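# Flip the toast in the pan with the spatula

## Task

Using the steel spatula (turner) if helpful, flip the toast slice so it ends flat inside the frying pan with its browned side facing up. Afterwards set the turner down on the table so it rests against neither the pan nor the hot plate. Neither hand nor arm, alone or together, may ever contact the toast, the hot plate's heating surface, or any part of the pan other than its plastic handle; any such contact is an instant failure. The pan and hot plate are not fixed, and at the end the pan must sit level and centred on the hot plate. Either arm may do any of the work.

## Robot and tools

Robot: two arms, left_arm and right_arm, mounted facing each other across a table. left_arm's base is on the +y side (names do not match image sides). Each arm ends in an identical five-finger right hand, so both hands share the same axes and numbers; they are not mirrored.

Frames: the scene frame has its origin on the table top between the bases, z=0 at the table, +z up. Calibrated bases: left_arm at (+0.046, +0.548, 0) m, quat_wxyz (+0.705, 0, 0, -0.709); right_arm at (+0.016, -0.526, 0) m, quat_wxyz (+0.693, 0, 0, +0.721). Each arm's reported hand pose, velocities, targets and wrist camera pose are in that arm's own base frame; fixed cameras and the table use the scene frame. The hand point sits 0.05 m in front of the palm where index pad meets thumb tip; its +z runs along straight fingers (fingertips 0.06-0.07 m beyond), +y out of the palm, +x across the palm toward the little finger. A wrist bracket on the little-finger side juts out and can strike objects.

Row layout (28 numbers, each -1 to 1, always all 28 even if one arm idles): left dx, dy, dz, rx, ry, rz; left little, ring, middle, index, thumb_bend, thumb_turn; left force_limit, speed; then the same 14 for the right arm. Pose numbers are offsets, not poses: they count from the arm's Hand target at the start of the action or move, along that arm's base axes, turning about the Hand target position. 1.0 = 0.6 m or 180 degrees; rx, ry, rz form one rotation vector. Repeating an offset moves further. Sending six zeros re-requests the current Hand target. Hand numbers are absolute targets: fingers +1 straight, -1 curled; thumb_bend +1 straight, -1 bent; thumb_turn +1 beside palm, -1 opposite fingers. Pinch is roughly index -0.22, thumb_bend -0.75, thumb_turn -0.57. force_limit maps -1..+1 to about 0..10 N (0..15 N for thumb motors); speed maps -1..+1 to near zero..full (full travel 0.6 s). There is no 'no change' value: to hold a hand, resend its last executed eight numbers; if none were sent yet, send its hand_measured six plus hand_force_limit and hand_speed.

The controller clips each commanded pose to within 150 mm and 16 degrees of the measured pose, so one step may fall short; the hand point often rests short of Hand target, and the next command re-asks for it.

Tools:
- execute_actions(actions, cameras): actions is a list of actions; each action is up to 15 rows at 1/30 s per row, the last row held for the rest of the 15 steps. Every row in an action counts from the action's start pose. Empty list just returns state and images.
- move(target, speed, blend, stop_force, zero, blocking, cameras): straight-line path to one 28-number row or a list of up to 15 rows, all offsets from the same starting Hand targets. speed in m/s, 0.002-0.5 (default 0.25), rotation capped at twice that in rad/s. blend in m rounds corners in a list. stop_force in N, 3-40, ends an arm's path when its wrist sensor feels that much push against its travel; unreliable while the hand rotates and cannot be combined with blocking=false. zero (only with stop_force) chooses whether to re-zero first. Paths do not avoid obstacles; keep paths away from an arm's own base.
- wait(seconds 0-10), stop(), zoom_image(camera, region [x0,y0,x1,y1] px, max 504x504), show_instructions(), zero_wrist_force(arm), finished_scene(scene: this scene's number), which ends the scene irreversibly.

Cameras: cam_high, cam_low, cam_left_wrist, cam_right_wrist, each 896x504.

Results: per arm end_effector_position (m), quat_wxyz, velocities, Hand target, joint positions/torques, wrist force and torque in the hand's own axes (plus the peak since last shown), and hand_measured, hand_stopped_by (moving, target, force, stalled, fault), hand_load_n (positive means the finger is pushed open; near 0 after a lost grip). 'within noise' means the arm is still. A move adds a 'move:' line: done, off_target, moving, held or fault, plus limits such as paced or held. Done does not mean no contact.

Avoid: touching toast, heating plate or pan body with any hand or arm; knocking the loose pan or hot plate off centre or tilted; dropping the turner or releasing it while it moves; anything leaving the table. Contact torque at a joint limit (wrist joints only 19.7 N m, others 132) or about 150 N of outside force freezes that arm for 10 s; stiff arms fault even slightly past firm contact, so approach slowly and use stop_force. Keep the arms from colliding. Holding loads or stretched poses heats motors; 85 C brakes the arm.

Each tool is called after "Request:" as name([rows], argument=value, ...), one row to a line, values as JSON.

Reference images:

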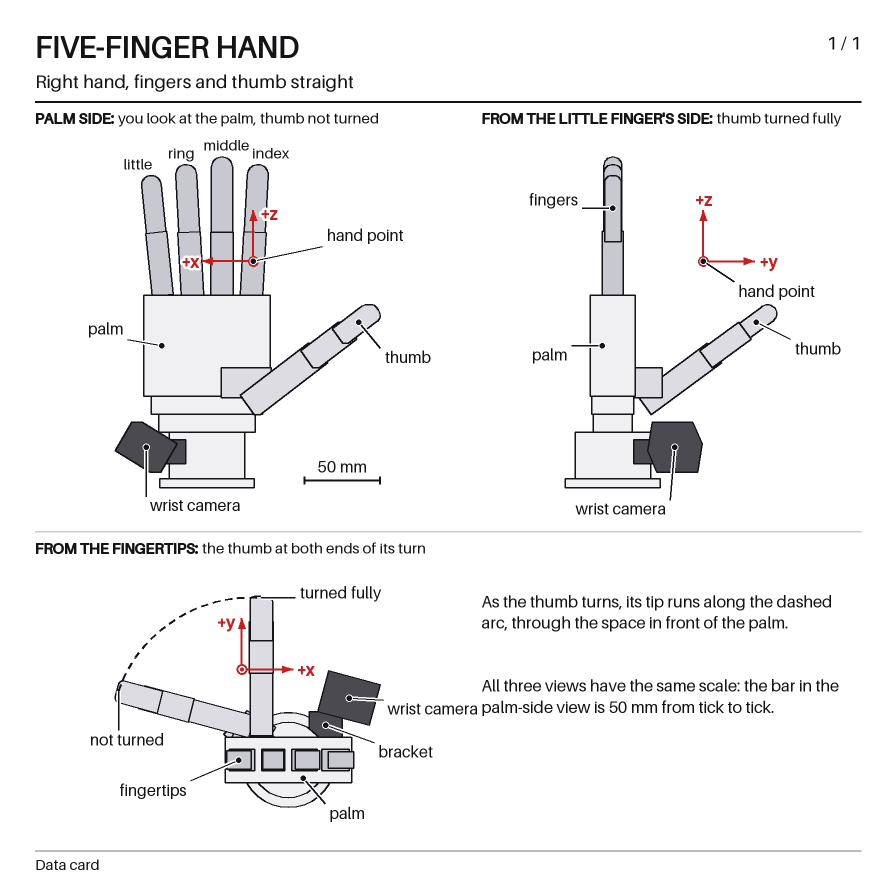

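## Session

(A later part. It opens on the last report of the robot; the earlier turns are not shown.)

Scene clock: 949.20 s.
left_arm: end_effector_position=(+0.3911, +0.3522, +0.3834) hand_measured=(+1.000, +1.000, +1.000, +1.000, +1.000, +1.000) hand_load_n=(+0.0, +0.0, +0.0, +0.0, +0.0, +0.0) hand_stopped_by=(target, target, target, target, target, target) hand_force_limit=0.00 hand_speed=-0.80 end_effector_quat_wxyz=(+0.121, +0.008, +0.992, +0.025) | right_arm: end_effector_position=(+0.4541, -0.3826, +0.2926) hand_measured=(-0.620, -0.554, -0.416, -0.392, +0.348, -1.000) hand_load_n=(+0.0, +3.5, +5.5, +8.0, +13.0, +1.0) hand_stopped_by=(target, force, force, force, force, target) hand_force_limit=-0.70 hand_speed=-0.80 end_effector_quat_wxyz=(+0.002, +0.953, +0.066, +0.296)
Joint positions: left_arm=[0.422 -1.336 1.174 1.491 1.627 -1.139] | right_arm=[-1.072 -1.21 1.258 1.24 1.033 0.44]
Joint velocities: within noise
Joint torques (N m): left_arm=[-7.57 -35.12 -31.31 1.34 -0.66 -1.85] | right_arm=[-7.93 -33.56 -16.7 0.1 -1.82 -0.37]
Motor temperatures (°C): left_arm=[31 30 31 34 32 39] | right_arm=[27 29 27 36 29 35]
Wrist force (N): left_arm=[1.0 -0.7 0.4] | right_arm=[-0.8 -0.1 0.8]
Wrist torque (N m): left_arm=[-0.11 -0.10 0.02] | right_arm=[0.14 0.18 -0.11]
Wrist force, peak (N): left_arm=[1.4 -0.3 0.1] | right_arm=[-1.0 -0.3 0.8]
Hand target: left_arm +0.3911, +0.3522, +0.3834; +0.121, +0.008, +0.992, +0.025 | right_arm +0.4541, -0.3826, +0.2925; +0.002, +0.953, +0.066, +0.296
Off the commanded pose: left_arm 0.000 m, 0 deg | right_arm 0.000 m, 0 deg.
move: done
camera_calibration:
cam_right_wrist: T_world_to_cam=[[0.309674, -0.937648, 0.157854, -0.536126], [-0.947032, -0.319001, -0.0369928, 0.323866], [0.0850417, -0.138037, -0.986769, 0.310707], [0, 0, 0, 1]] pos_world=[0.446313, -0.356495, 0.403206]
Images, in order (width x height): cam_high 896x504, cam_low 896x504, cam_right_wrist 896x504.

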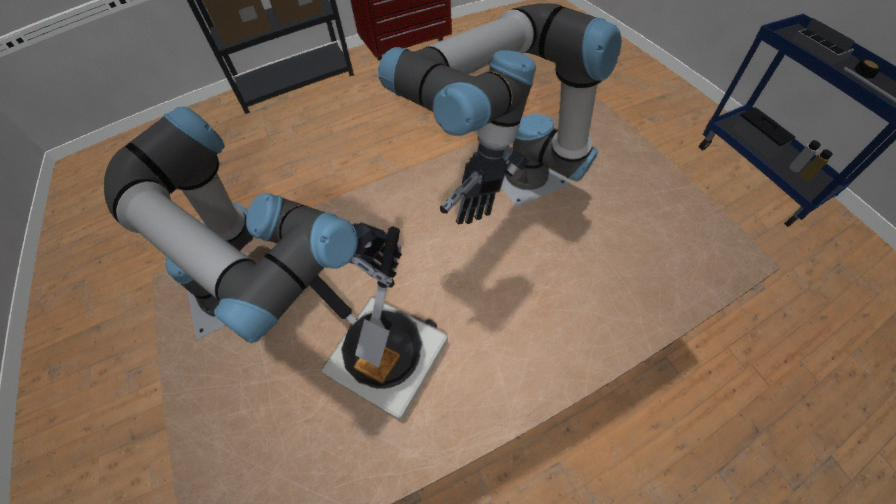

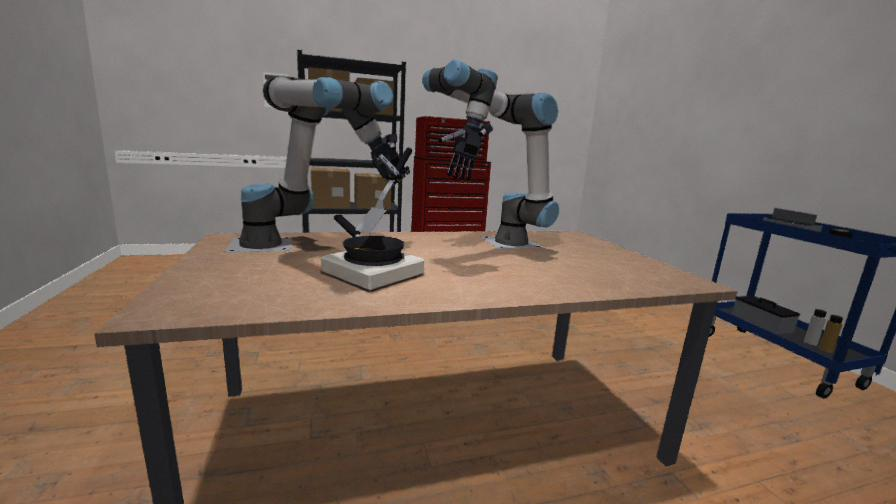

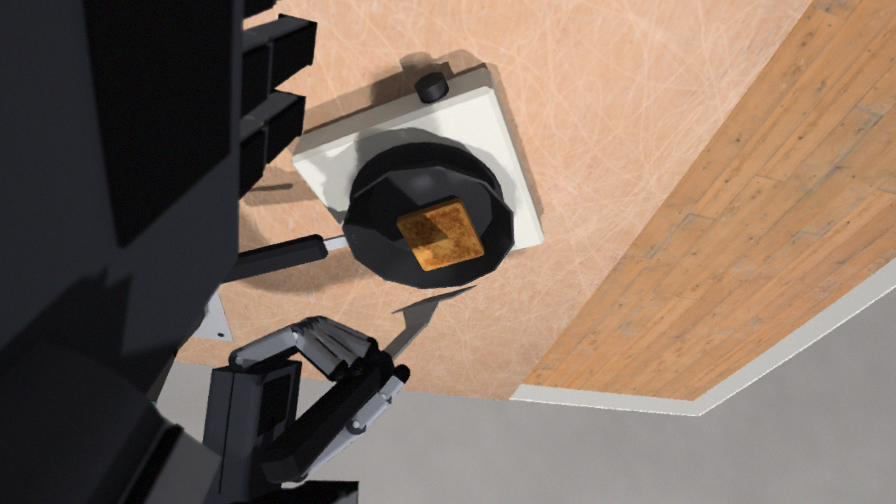

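Request:
move([
  [0,0,0,0,0,0,1,1,1,1,1,1,0,-0.8, -0.0252,-0.0163,-0.0683,0,0,0, -0.62,-0.62,-0.64,-0.64,-0.06,-1,-0.7,-0.8],
], speed=0.04, cameras=["cam_right_wrist"])

Request:
move([
  [0,0,0,0,0,0,1,1,1,1,1,1,0,-0.8, 0.0196,0.0127,-0.0367,0,0,0, -0.62,-0.62,-0.64,-0.64,-0.06,-1,-0.7,-0.8],
], speed=0.015, stop_force=4, cameras=["cam_high","cam_right_wrist"])

Request:
zoom_image(camera="cam_right_wrist", region=[340, 140, 540, 340])

Request:
zoom_image(camera="cam_high", region=[338, 300, 428, 392])

Scene clock: 956.23 s.
left_arm: end_effector_position=(+0.3911, +0.3522, +0.3834) hand_measured=(+1.000, +1.000, +1.000, +1.000, +1.000, +1.000) hand_load_n=(+0.0, +0.0, +0.0, +0.0, +0.0, +0.0) hand_stopped_by=(target, target, target, target, target, target) hand_force_limit=0.00 hand_speed=-0.80 end_effector_quat_wxyz=(+0.121, +0.008, +0.992, +0.025) | right_arm: end_effector_position=(+0.4389, -0.3925, +0.2514) hand_measured=(-0.620, -0.554, -0.416, -0.392, +0.348, -1.000) hand_load_n=(+0.0, +3.5, +6.0, +8.5, +12.5, +1.0) hand_stopped_by=(target, force, force, force, force, target) hand_force_limit=-0.70 hand_speed=-0.80 end_effector_quat_wxyz=(+0.002, +0.953, +0.066, +0.296) end_effector_velocity=(+0.000, +0.001, +0.002) end_effector_angular_velocity=(+0.003, +0.000, -0.001)
Joint positions: left_arm=[0.422 -1.336 1.174 1.491 1.627 -1.139] | right_arm=[-1.112 -1.207 1.364 1.154 1.022 0.394]
Joint velocities: left_arm=[within noise] | right_arm=[0.001 -0.001 -0.003 0.005 -0.001 0.003]
Joint torques (N m): left_arm=[-6.67 -35.52 -32.41 1.73 -0.78 -1.99] | right_arm=[7.67 -43.39 -31.9 5.68 -1.76 1.44]
Motor temperatures (°C): left_arm=[31 30 31 34 32 39] | right_arm=[27 29 27 36 29 35]
Wrist force (N): left_arm=[1.0 -0.4 0.4] | right_arm=[-0.6 -0.4 0.1]
Wrist torque (N m): left_arm=[-0.05 -0.12 0.03] | right_arm=[0.09 0.18 -0.13]
Wrist force, peak (N): left_arm=[1.4 -0.4 0.3] | right_arm=[-1.1 -0.4 0.5]
Hand target: left_arm +0.3911, +0.3522, +0.3834; +0.121, +0.008, +0.992, +0.025 | right_arm +0.4389, -0.3924, +0.2515; +0.002, +0.953, +0.066, +0.296
Off the commanded pose: left_arm 0.000 m, 0 deg | right_arm 0.000 m, 0 deg.
move: done
camera_calibration:
cam_right_wrist: T_world_to_cam=[[0.309708, -0.937622, 0.157943, -0.53426], [-0.947018, -0.319043, -0.0369936, 0.304818], [0.0850766, -0.138118, -0.986755, 0.269978], [0, 0, 0, 1]] pos_world=[0.431164, -0.366395, 0.362062]
Images, in order (width x height): cam_right_wrist 896x504.

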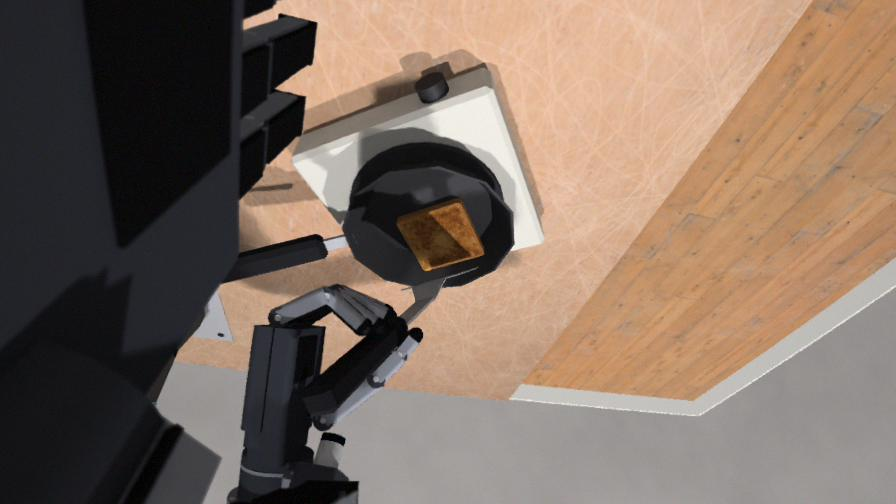

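Scene clock: 959.10 s.
left_arm: end_effector_position=(+0.3911, +0.3522, +0.3834) hand_measured=(+1.000, +1.000, +1.000, +1.000, +1.000, +1.000) hand_load_n=(+0.0, +0.0, +0.0, +0.0, +0.0, +0.0) hand_stopped_by=(target, target, target, target, target, target) hand_force_limit=0.00 hand_speed=-0.80 end_effector_quat_wxyz=(+0.121, +0.008, +0.992, +0.025) | right_arm: end_effector_position=(+0.4507, -0.3848, +0.2295) hand_measured=(-0.620, -0.554, -0.416, -0.392, +0.348, -1.000) hand_load_n=(+0.0, +3.0, +5.5, +8.5, +12.5, +1.0) hand_stopped_by=(target, force, force, force, force, target) hand_force_limit=-0.70 hand_speed=-0.80 end_effector_quat_wxyz=(+0.002, +0.953, +0.066, +0.296)
Joint positions: left_arm=[0.422 -1.336 1.174 1.491 1.627 -1.139] | right_arm=[-1.081 -1.193 1.397 1.089 1.03 0.43]
Joint velocities: within noise
Joint torques (N m): left_arm=[-7.01 -35.81 -31.33 1.5 -0.62 -2.11] | right_arm=[-9.09 -47.28 -32.49 5.72 -2.27 -1.3]
Motor temperatures (°C): left_arm=[31 30 31 34 32 39] | right_arm=[27 29 27 36 29 35]
Wrist force (N): left_arm=[1.0 -0.3 0.1] | right_arm=[-0.5 -0.3 0.2]
Wrist torque (N m): left_arm=[-0.02 -0.10 0.03] | right_arm=[0.13 0.17 -0.08]
Wrist force, peak (N): left_arm=[1.4 -0.1 0.5] | right_arm=[-0.7 -0.5 0.1]
Hand target: left_arm +0.3911, +0.3522, +0.3834; +0.121, +0.008, +0.992, +0.025 | right_arm +0.4507, -0.3848, +0.2295; +0.002, +0.953, +0.066, +0.296
Off the commanded pose: left_arm 0.000 m, 0 deg | right_arm 0.000 m, 0 deg.
move: done
camera_calibration:
cam_right_wrist: T_world_to_cam=[[0.309737, -0.937638, 0.15779, -0.527184], [-0.947018, -0.31905, -0.036933, 0.317623], [0.0849726, -0.13799, -0.986782, 0.24851], [0, 0, 0, 1]] pos_world=[0.442967, -0.358678, 0.34014]
Images, in order (width x height): cam_high 896x504, cam_right_wrist 896x504.

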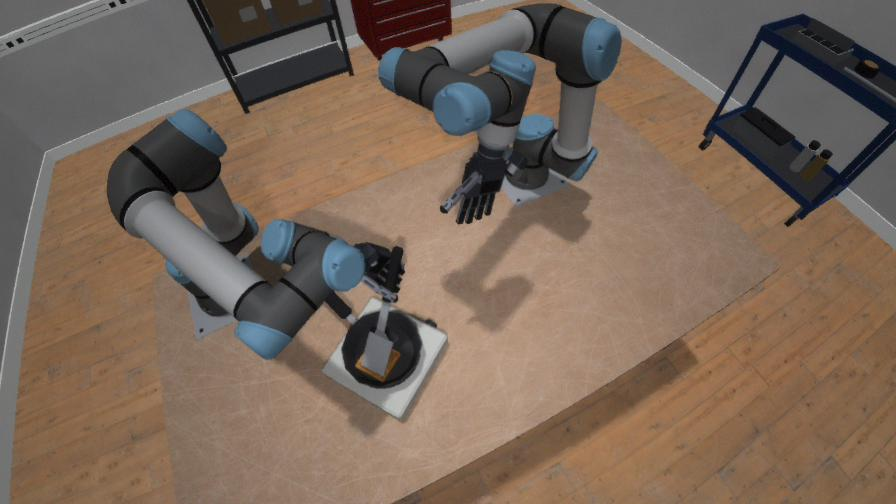

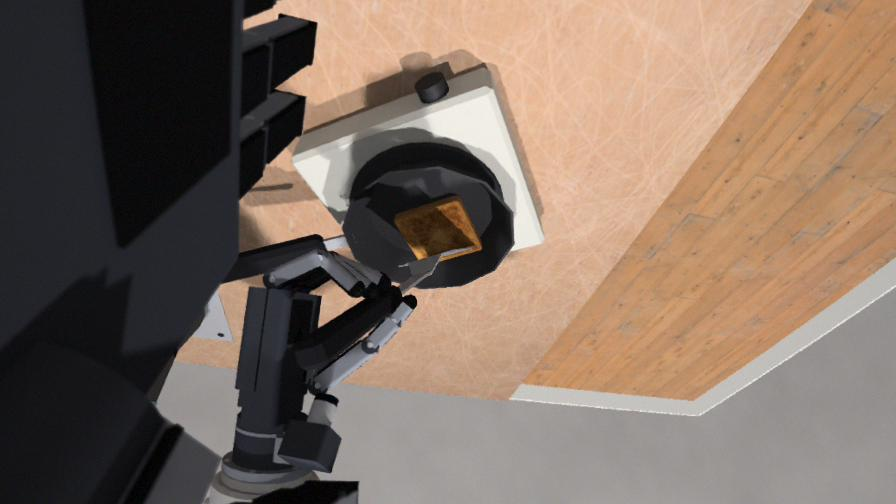

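Scaled by 2.520 from the camera's 896x504 image, which has a finer 1280x720 frame.

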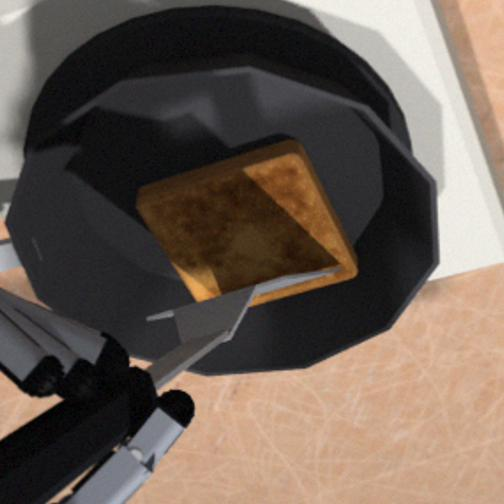

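Scaled by 5.478 from the camera's 896x504 image, which has a finer 1280x720 frame.

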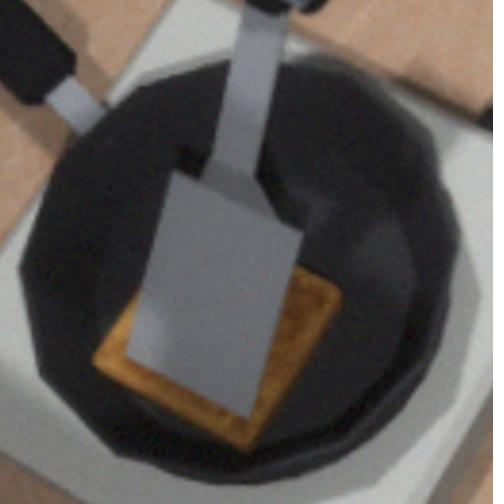

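Request:
move([
  [0,0,0,0,0,0,1,1,1,1,1,1,0,-0.8, 0,0,0.0333,0,0,0, -0.62,-0.62,-0.64,-0.64,-0.06,-1,-0.7,-0.8],
  [0,0,0,0,0,0,1,1,1,1,1,1,0,-0.8, -0.0196,-0.0127,0.0333,0,0,0, -0.62,-0.62,-0.64,-0.64,-0.06,-1,-0.7,-0.8],
], speed=0.04, cameras=[])

Request:
move([
  [0,0,0,0,0,0,1,1,1,1,1,1,0,-0.8, 0.0056,0.0036,-0.0417,0,0,0, -0.62,-0.62,-0.64,-0.64,-0.06,-1,-0.7,-0.8],
  [0,0,0,0,0,0,1,1,1,1,1,1,0,-0.8, 0.0252,0.0163,-0.05,0,0,0, -0.62,-0.62,-0.64,-0.64,-0.06,-1,-0.7,-0.8],
], speed=0.015, stop_force=5, cameras=["cam_high","cam_right_wrist"])

Request:
zoom_image(camera="cam_right_wrist", region=[340, 140, 540, 340])

Request:
zoom_image(camera="cam_high", region=[338, 300, 428, 392])

Scene clock: 962.23 s.
left_arm: end_effector_position=(+0.3911, +0.3522, +0.3834) hand_measured=(+1.000, +1.000, +1.000, +1.000, +1.000, +1.000) hand_load_n=(+0.0, +0.0, +0.0, +0.0, +0.0, +0.0) hand_stopped_by=(target, target, target, target, target, target) hand_force_limit=0.00 hand_speed=-0.80 end_effector_quat_wxyz=(+0.121, +0.008, +0.992, +0.025) | right_arm: end_effector_position=(+0.4389, -0.3923, +0.2495) hand_measured=(-0.620, -0.554, -0.416, -0.392, +0.348, -1.000) hand_load_n=(+0.0, +3.5, +6.0, +8.0, +12.5, +1.0) hand_stopped_by=(target, force, force, force, force, target) hand_force_limit=-0.70 hand_speed=-0.80 end_effector_quat_wxyz=(+0.002, +0.953, +0.066, +0.296) end_effector_velocity=(+0.001, +0.001, +0.000) end_effector_angular_velocity=(+0.002, +0.001, -0.001)
Joint positions: left_arm=[0.422 -1.336 1.174 1.491 1.627 -1.139] | right_arm=[-1.112 -1.206 1.368 1.149 1.022 0.395]
Joint velocities: left_arm=[within noise] | right_arm=[0.003 0.001 -0.001 0 0.001 0.005]
Joint torques (N m): left_arm=[-7.8 -34.93 -31.99 1.48 -0.68 -2.22] | right_arm=[9.55 -38.77 -32.69 0.83 -0.35 1.33]
Motor temperatures (°C): left_arm=[31 30 31 34 32 39] | right_arm=[27 29 27 36 29 35]
Wrist force (N): left_arm=[1.1 -0.2 0.2] | right_arm=[-0.6 -0.3 0.1]
Wrist torque (N m): left_arm=[-0.02 -0.11 0.03] | right_arm=[0.10 0.18 -0.13]
Wrist force, peak (N): left_arm=[1.4 -0.3 0.3] | right_arm=[-1.2 -0.1 -0.2]
Hand target: left_arm +0.3911, +0.3522, +0.3834; +0.121, +0.008, +0.992, +0.025 | right_arm +0.4389, -0.3924, +0.2495; +0.002, +0.953, +0.066, +0.296
Off the commanded pose: left_arm 0.000 m, 0 deg | right_arm 0.000 m, 0 deg.
move: done
No camera images: "cameras" was empty.

Scene clock: 965.90 s.
left_arm: end_effector_position=(+0.3911, +0.3522, +0.3834) hand_measured=(+1.000, +1.000, +1.000, +1.000, +1.000, +1.000) hand_load_n=(+0.0, +0.0, +0.0, +0.0, +0.0, +0.0) hand_stopped_by=(target, target, target, target, target, target) hand_force_limit=0.00 hand_speed=-0.80 end_effector_quat_wxyz=(+0.121, +0.008, +0.992, +0.025) | right_arm: end_effector_position=(+0.4541, -0.3827, +0.2195) hand_measured=(-0.620, -0.554, -0.416, -0.392, +0.348, -1.000) hand_load_n=(+0.0, +6.5, +6.0, +5.5, +12.5, -1.5) hand_stopped_by=(target, force, force, force, force, target) hand_force_limit=-0.70 hand_speed=-0.80 end_effector_quat_wxyz=(+0.002, +0.953, +0.066, +0.296)
Joint positions: left_arm=[0.422 -1.336 1.174 1.491 1.627 -1.139] | right_arm=[-1.072 -1.186 1.412 1.062 1.033 0.44]
Joint velocities: within noise
Joint torques (N m): left_arm=[-7.66 -34.75 -31.65 1.53 -0.42 -2.12] | right_arm=[-7.57 -44.3 -24.8 5.83 -2.73 -1.31]
Motor temperatures (°C): left_arm=[31 30 31 34 32 39] | right_arm=[27 29 27 36 29 35]
Wrist force (N): left_arm=[1.0 -0.2 0.4] | right_arm=[0.1 -0.2 -0.7]
Wrist torque (N m): left_arm=[-0.03 -0.10 0.03] | right_arm=[0.07 0.02 -0.15]
Wrist force, peak (N): left_arm=[1.5 -0.5 0.3] | right_arm=[0.4 -0.2 -1.0]
Hand target: left_arm +0.3911, +0.3522, +0.3834; +0.121, +0.008, +0.992, +0.025 | right_arm +0.4541, -0.3826, +0.2195; +0.002, +0.953, +0.066, +0.296
Off the commanded pose: left_arm 0.000 m, 0 deg | right_arm 0.000 m, 0 deg.
move: done
camera_calibration:
cam_right_wrist: T_world_to_cam=[[0.309733, -0.937636, 0.157807, -0.524629], [-0.947018, -0.319049, -0.0369369, 0.321126], [0.0849817, -0.138006, -0.986779, 0.238629], [0, 0, 0, 1]] pos_world=[0.446329, -0.356524, 0.330126]
Images, in order (width x height): cam_high 896x504, cam_right_wrist 896x504.

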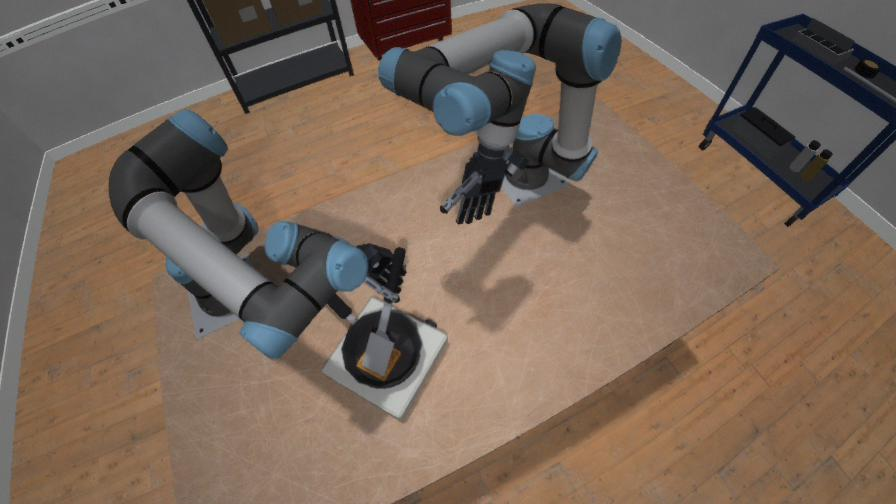

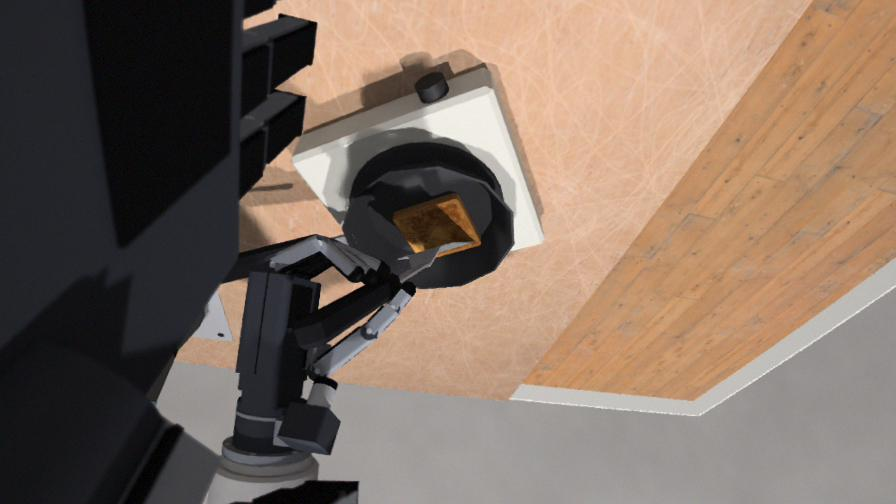

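Scaled by 2.520 from the camera's 896x504 image, which has a finer 1280x720 frame.

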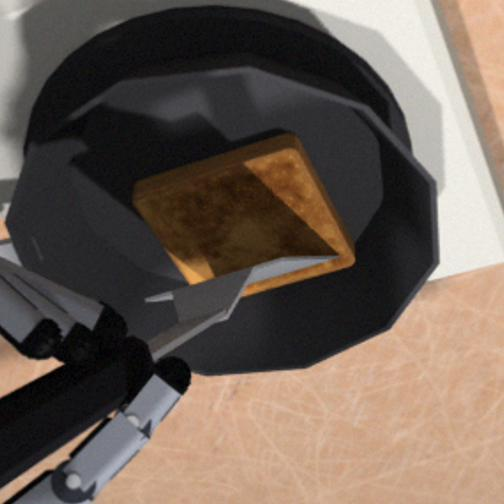

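Scaled by 5.478 from the camera's 896x504 image, which has a finer 1280x720 frame.

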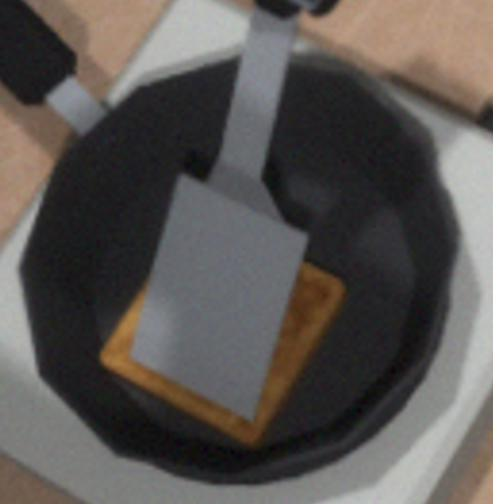

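Request:
move([
  [0,0,0,0,0,0,1,1,1,1,1,1,0,-0.8, 0.0,0.0,0.1,0,0,0, -0.62,-0.62,-0.64,-0.64,-0.06,-1,-0.7,-0.8],
], speed=0.06, cameras=["cam_high","cam_low","cam_right_wrist"])

Request:
zoom_image(camera="cam_right_wrist", region=[340, 140, 540, 340])

Request:
zoom_image(camera="cam_high", region=[338, 300, 428, 392])

Scene clock: 968.20 s.
left_arm: end_effector_position=(+0.3911, +0.3522, +0.3834) hand_measured=(+1.000, +1.000, +1.000, +1.000, +1.000, +1.000) hand_load_n=(+0.0, +0.0, +0.0, +0.0, +0.0, +0.0) hand_stopped_by=(target, target, target, target, target, target) hand_force_limit=0.00 hand_speed=-0.80 end_effector_quat_wxyz=(+0.121, +0.008, +0.992, +0.025) | right_arm: end_effector_position=(+0.4541, -0.3826, +0.2796) hand_measured=(-0.620, -0.554, -0.416, -0.392, +0.348, -1.000) hand_load_n=(+0.0, +3.0, +6.0, +8.0, +12.5, +1.0) hand_stopped_by=(target, force, force, force, force, target) hand_force_limit=-0.70 hand_speed=-0.80 end_effector_quat_wxyz=(+0.002, +0.953, +0.066, +0.296)
Joint positions: left_arm=[0.422 -1.336 1.174 1.491 1.627 -1.139] | right_arm=[-1.072 -1.208 1.288 1.208 1.033 0.44]
Joint velocities: within noise
Joint torques (N m): left_arm=[-6.4 -36.85 -30.98 1.49 -0.8 -2.09] | right_arm=[-5.93 -33.93 -16.92 0.42 -2.13 -0.36]
Motor temperatures (°C): left_arm=[31 30 31 34 32 39] | right_arm=[27 29 27 36 29 35]
Wrist force (N): left_arm=[0.9 -0.5 0.3] | right_arm=[-0.8 -0.2 0.7]
Wrist torque (N m): left_arm=[-0.07 -0.09 0.02] | right_arm=[0.14 0.19 -0.13]
Wrist force, peak (N): left_arm=[1.2 -0.6 0.3] | right_arm=[-0.9 -0.4 0.9]
Hand target: left_arm +0.3911, +0.3522, +0.3834; +0.121, +0.008, +0.992, +0.025 | right_arm +0.4541, -0.3826, +0.2795; +0.002, +0.953, +0.066, +0.296
Off the commanded pose: left_arm 0.000 m, 0 deg | right_arm 0.000 m, 0 deg.
move: done
camera_calibration:
cam_right_wrist: T_world_to_cam=[[0.30967, -0.937648, 0.15786, -0.534075], [-0.947033, -0.318997, -0.0369907, 0.323384], [0.0850411, -0.138044, -0.986768, 0.297858], [0, 0, 0, 1]] pos_world=[0.446312, -0.356499, 0.390189]
Images, in order (width x height): cam_high 896x504, cam_low 896x504, cam_right_wrist 896x504.

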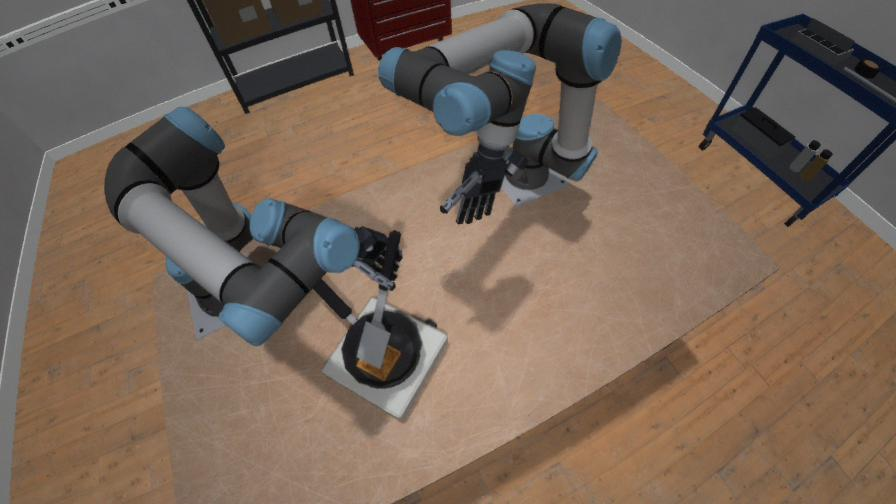

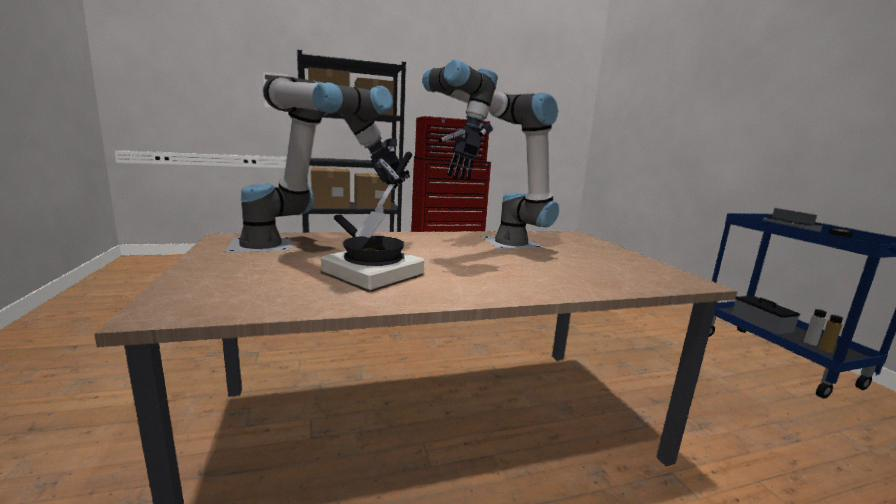

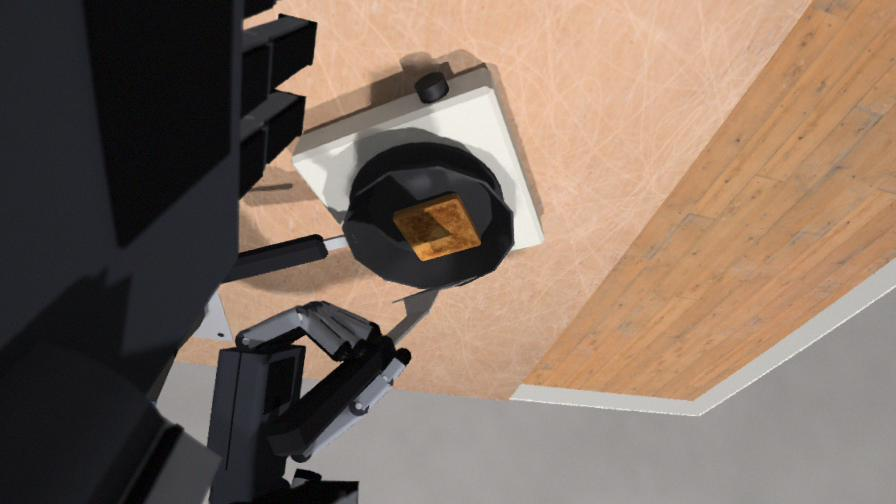

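Scaled by 2.520 from the camera's 896x504 image, which has a finer 1280x720 frame.

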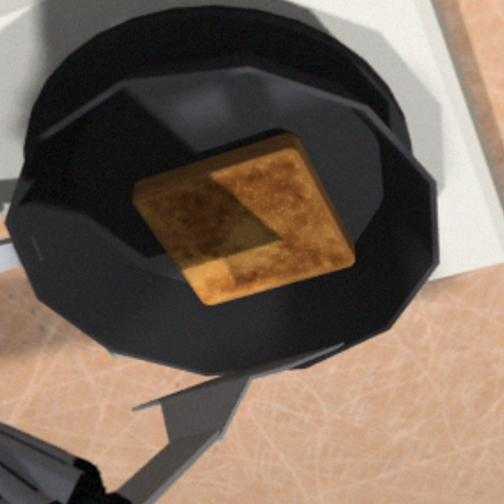

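Scaled by 5.478 from the camera's 896x504 image, which has a finer 1280x720 frame.

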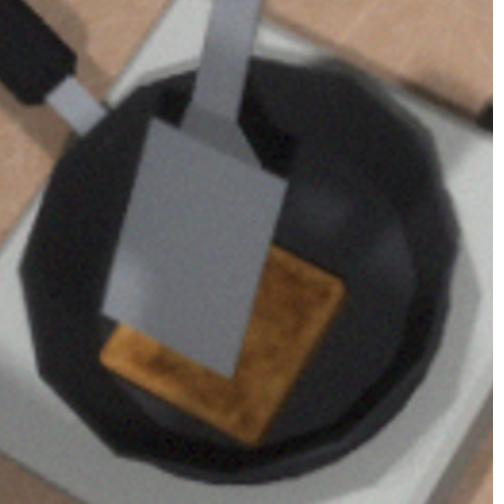

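Request:
move([
  [0,0,0,0,0,0,1,1,1,1,1,1,0,-0.8, -0.0084,-0.0054,-0.075,0,0,0, -0.62,-0.62,-0.64,-0.64,-0.06,-1,-0.7,-0.8],
], speed=0.06, cameras=[])

Request:
move([
  [0,0,0,0,0,0,1,1,1,1,1,1,0,-0.8, 0,0,-0.035,0,0,0, -0.62,-0.62,-0.64,-0.64,-0.06,-1,-0.7,-0.8],
], speed=0.01, stop_force=3, cameras=["cam_right_wrist"])

Request:
zoom_image(camera="cam_right_wrist", region=[340, 140, 540, 340])

Scene clock: 972.57 s.
left_arm: end_effector_position=(+0.3911, +0.3522, +0.3834) hand_measured=(+1.000, +1.000, +1.000, +1.000, +1.000, +1.000) hand_load_n=(+0.0, +0.0, +0.0, +0.0, +0.0, +0.0) hand_stopped_by=(target, target, target, target, target, target) hand_force_limit=0.00 hand_speed=-0.80 end_effector_quat_wxyz=(+0.121, +0.008, +0.992, +0.025) | right_arm: end_effector_position=(+0.4490, -0.3859, +0.2344) hand_measured=(-0.620, -0.554, -0.416, -0.392, +0.348, -1.000) hand_load_n=(+0.0, +3.5, +6.0, +8.0, +12.5, +1.0) hand_stopped_by=(target, force, force, force, force, target) hand_force_limit=-0.70 hand_speed=-0.80 end_effector_quat_wxyz=(+0.002, +0.953, +0.066, +0.296)
Joint positions: left_arm=[0.422 -1.336 1.174 1.491 1.627 -1.139] | right_arm=[-1.085 -1.196 1.389 1.103 1.029 0.425]
Joint velocities: within noise
Joint torques (N m): left_arm=[-7.21 -34.67 -32.63 1.48 -0.57 -1.96] | right_arm=[4.3 -46.64 -33.11 5.87 -1.96 0.87]
Motor temperatures (°C): left_arm=[31 30 31 34 32 39] | right_arm=[27 29 27 36 29 35]
Wrist force (N): left_arm=[1.1 -0.2 0.1] | right_arm=[-0.4 -0.4 0.1]
Wrist torque (N m): left_arm=[-0.01 -0.11 0.04] | right_arm=[0.12 0.15 -0.09]
Wrist force, peak (N): left_arm=[1.3 -0.1 0.9] | right_arm=[-1.3 -0.2 0.6]
Hand target: left_arm +0.3911, +0.3522, +0.3834; +0.121, +0.008, +0.992, +0.025 | right_arm +0.4490, -0.3859, +0.2345; +0.002, +0.953, +0.066, +0.296
Off the commanded pose: left_arm 0.000 m, 0 deg | right_arm 0.000 m, 0 deg.
move: done
No camera images: "cameras" was empty.

Scene clock: 975.47 s.
left_arm: end_effector_position=(+0.3911, +0.3522, +0.3834) hand_measured=(+1.000, +1.000, +1.000, +1.000, +1.000, +1.000) hand_load_n=(+0.0, +0.0, +0.5, +0.0, +0.0, +0.0) hand_stopped_by=(target, target, target, target, target, target) hand_force_limit=0.00 hand_speed=-0.80 end_effector_quat_wxyz=(+0.121, +0.008, +0.992, +0.025) | right_arm: end_effector_position=(+0.4490, -0.3859, +0.2156) hand_measured=(-0.620, -0.554, -0.416, -0.392, +0.348, -1.000) hand_load_n=(+0.0, +12.5, +6.5, +1.0, +14.0, -4.5) hand_stopped_by=(target, force, force, force, force, target) hand_force_limit=-0.70 hand_speed=-0.80 end_effector_quat_wxyz=(+0.002, +0.953, +0.066, +0.296)
Joint positions: left_arm=[0.422 -1.336 1.174 1.491 1.627 -1.139] | right_arm=[-1.085 -1.186 1.424 1.057 1.029 0.425]
Joint velocities: within noise
Joint torques (N m): left_arm=[-6.53 -33.81 -32.53 1.65 -0.68 -2.05] | right_arm=[7.96 -45.64 -30.8 5.73 -0.28 1.26]
Motor temperatures (°C): left_arm=[31 30 31 34 32 39] | right_arm=[27 29 27 36 29 35]
Wrist force (N): left_arm=[1.1 -0.2 0.3] | right_arm=[1.0 -0.1 -2.2]
Wrist torque (N m): left_arm=[-0.02 -0.12 0.05] | right_arm=[-0.02 -0.20 -0.23]
Wrist force, peak (N): left_arm=[1.3 -0.7 0.6] | right_arm=[1.3 -0.4 -2.6]
Hand target: left_arm +0.3911, +0.3522, +0.3834; +0.121, +0.008, +0.992, +0.025 | right_arm +0.4490, -0.3859, +0.2156; +0.002, +0.953, +0.066, +0.296 (not the last commanded pose)
Off the commanded pose: left_arm 0.000 m, 0 deg | right_arm 0.002 m, 0 deg.
move: contact (right_arm)
camera_calibration:
cam_right_wrist: T_world_to_cam=[[0.309741, -0.937637, 0.157791, -0.525481], [-0.947016, -0.319055, -0.0369333, 0.315172], [0.0849741, -0.137991, -0.986782, 0.234768], [0, 0, 0, 1]] pos_world=[0.441286, -0.359757, 0.326222]
Images, in order (width x height): cam_right_wrist 896x504.

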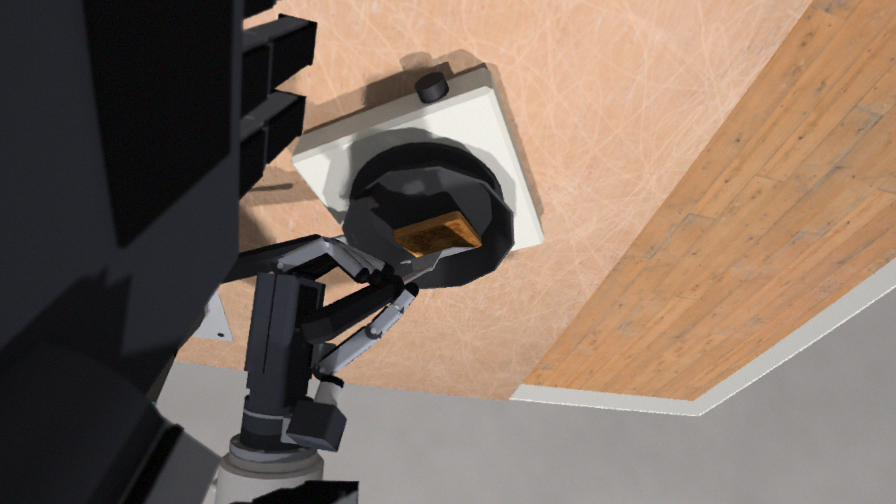

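Scaled by 2.520 from the camera's 896x504 image, which has a finer 1280x720 frame.

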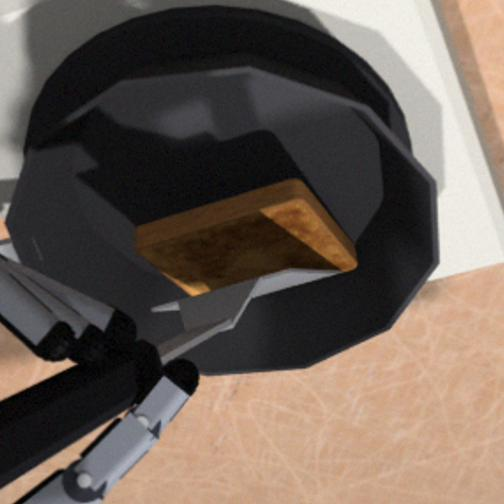

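Request:
move([
  [0,0,0,0,0,0,1,1,1,1,1,1,0,-0.8, 0.0042,0.0027,0.035,0,0,0, -0.62,-0.62,-0.64,-0.64,-0.06,-1,-0.7,-0.8],
  [0,0,0,0,0,0,1,1,1,1,1,1,0,-0.8, 0.0042,0.0027,0.11,0,0,0, -0.62,-0.62,-0.64,-0.64,-0.06,-1,-0.7,-0.8],
], speed=[0.015,0.05], cameras=["cam_high","cam_low","cam_right_wrist"])

Request:
zoom_image(camera="cam_right_wrist", region=[340, 140, 540, 340])

Request:
zoom_image(camera="cam_high", region=[338, 300, 428, 392])

Request:
zoom_image(camera="cam_low", region=[310, 220, 440, 290])

Scene clock: 979.10 s.
left_arm: end_effector_position=(+0.3911, +0.3522, +0.3834) hand_measured=(+1.000, +1.000, +1.000, +1.000, +1.000, +1.000) hand_load_n=(+0.0, +0.0, +0.0, +0.0, +0.0, +0.0) hand_stopped_by=(target, target, target, target, target, target) hand_force_limit=0.00 hand_speed=-0.80 end_effector_quat_wxyz=(+0.121, +0.008, +0.992, +0.025) | right_arm: end_effector_position=(+0.4515, -0.3842, +0.2817) hand_measured=(-0.620, -0.554, -0.416, -0.392, +0.348, -1.000) hand_load_n=(+0.0, +3.0, +6.5, +6.5, +12.5, +1.5) hand_stopped_by=(target, force, force, force, force, target) hand_force_limit=-0.70 hand_speed=-0.80 end_effector_quat_wxyz=(+0.002, +0.953, +0.066, +0.296)
Joint positions: left_arm=[0.422 -1.336 1.174 1.491 1.627 -1.139] | right_arm=[-1.078 -1.21 1.286 1.215 1.031 0.433]
Joint velocities: within noise
Joint torques (N m): left_arm=[-6.74 -35.04 -32.42 1.62 -0.85 -2.09] | right_arm=[-2.19 -34.32 -16.84 0.34 -1.83 -1.17]
Motor temperatures (°C): left_arm=[31 30 31 34 32 39] | right_arm=[27 29 27 36 29 35]
Wrist force (N): left_arm=[1.0 -0.3 0.2] | right_arm=[-0.7 -0.2 0.6]
Wrist torque (N m): left_arm=[-0.04 -0.10 0.03] | right_arm=[0.14 0.18 -0.13]
Wrist force, peak (N): left_arm=[1.3 -0.7 0.0] | right_arm=[1.3 -0.3 -2.5]
Hand target: left_arm +0.3911, +0.3522, +0.3834; +0.121, +0.008, +0.992, +0.025 | right_arm +0.4515, -0.3843, +0.2816; +0.002, +0.953, +0.066, +0.296
Off the commanded pose: left_arm 0.000 m, 0 deg | right_arm 0.000 m, 0 deg.
move: done
camera_calibration:
cam_right_wrist: T_world_to_cam=[[0.309735, -0.937622, 0.157888, -0.53517], [-0.947014, -0.319059, -0.0369445, 0.320516], [0.0850157, -0.138079, -0.986766, 0.29993], [0, 0, 0, 1]] pos_world=[0.443796, -0.35811, 0.392299]
Images, in order (width x height): cam_high 896x504, cam_low 896x504, cam_right_wrist 896x504.

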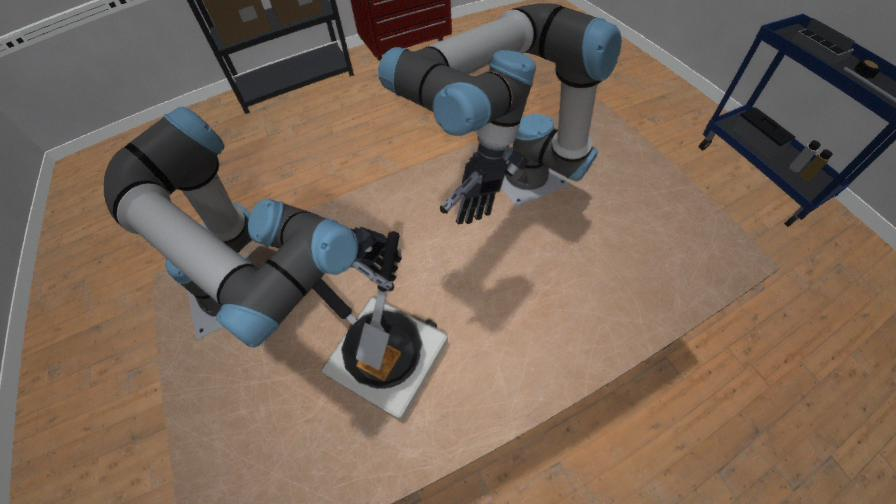

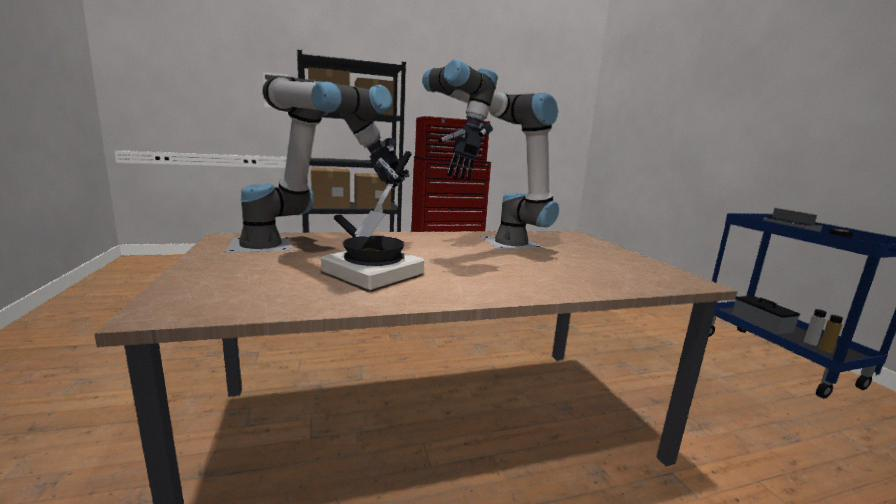

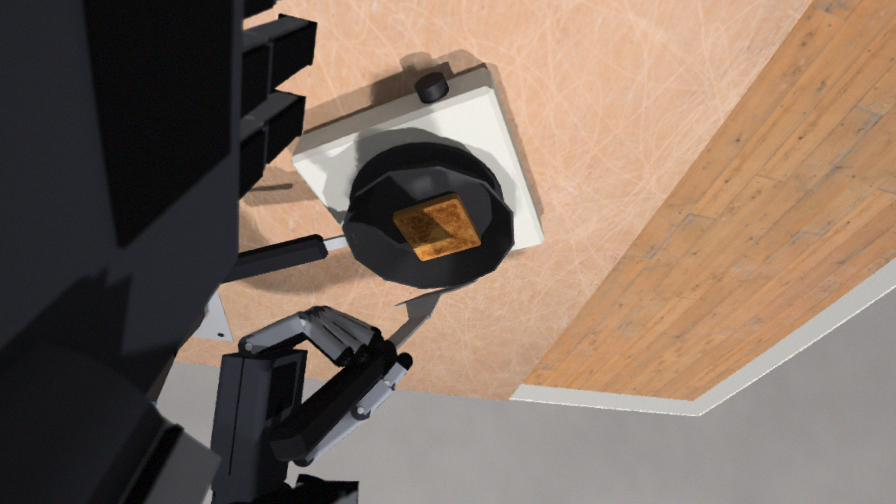

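Scaled by 2.520 from the camera's 896x504 image, which has a finer 1280x720 frame.

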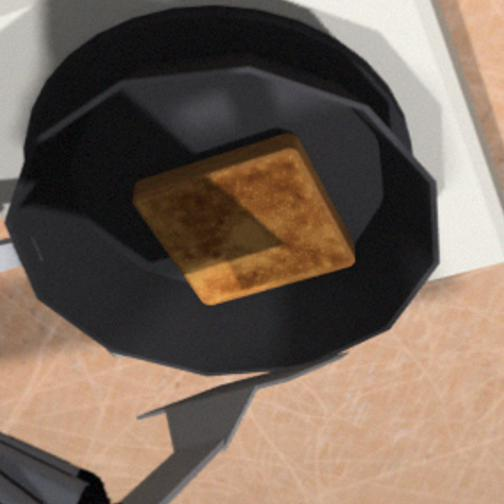

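Scaled by 5.478 from the camera's 896x504 image, which has a finer 1280x720 frame.

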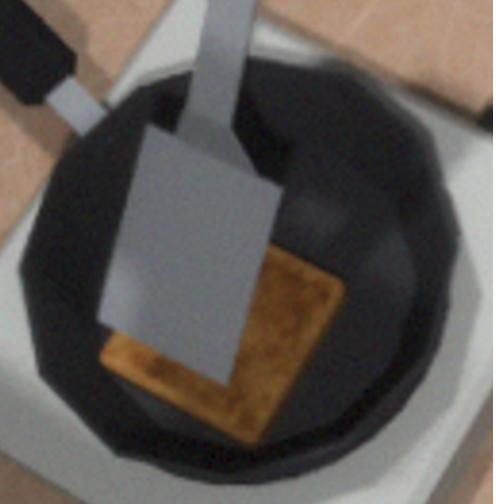

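Scaled by 3.877 from the camera's 896x504 image, which has a finer 1280x720 frame.

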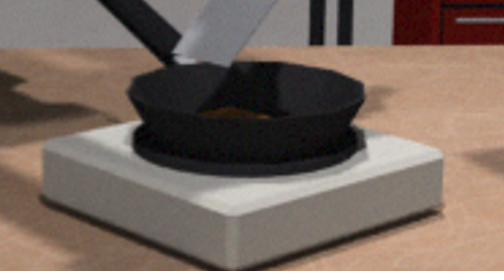

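Request:
zoom_image(camera="cam_right_wrist", region=[380, 180, 500, 270])

Request:
zoom_image(camera="cam_high", region=[345, 335, 415, 390])

Scaled by 4.200 from the camera's 896x504 image, which has a finer 1280x720 frame.

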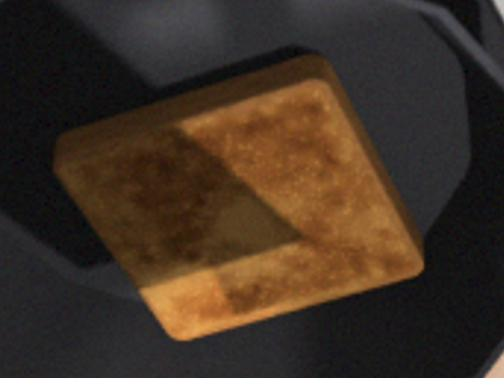

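Scaled by 7.200 from the camera's 896x504 image, which has a finer 1280x720 frame.

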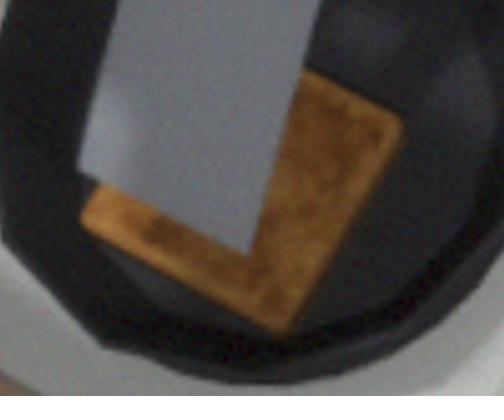

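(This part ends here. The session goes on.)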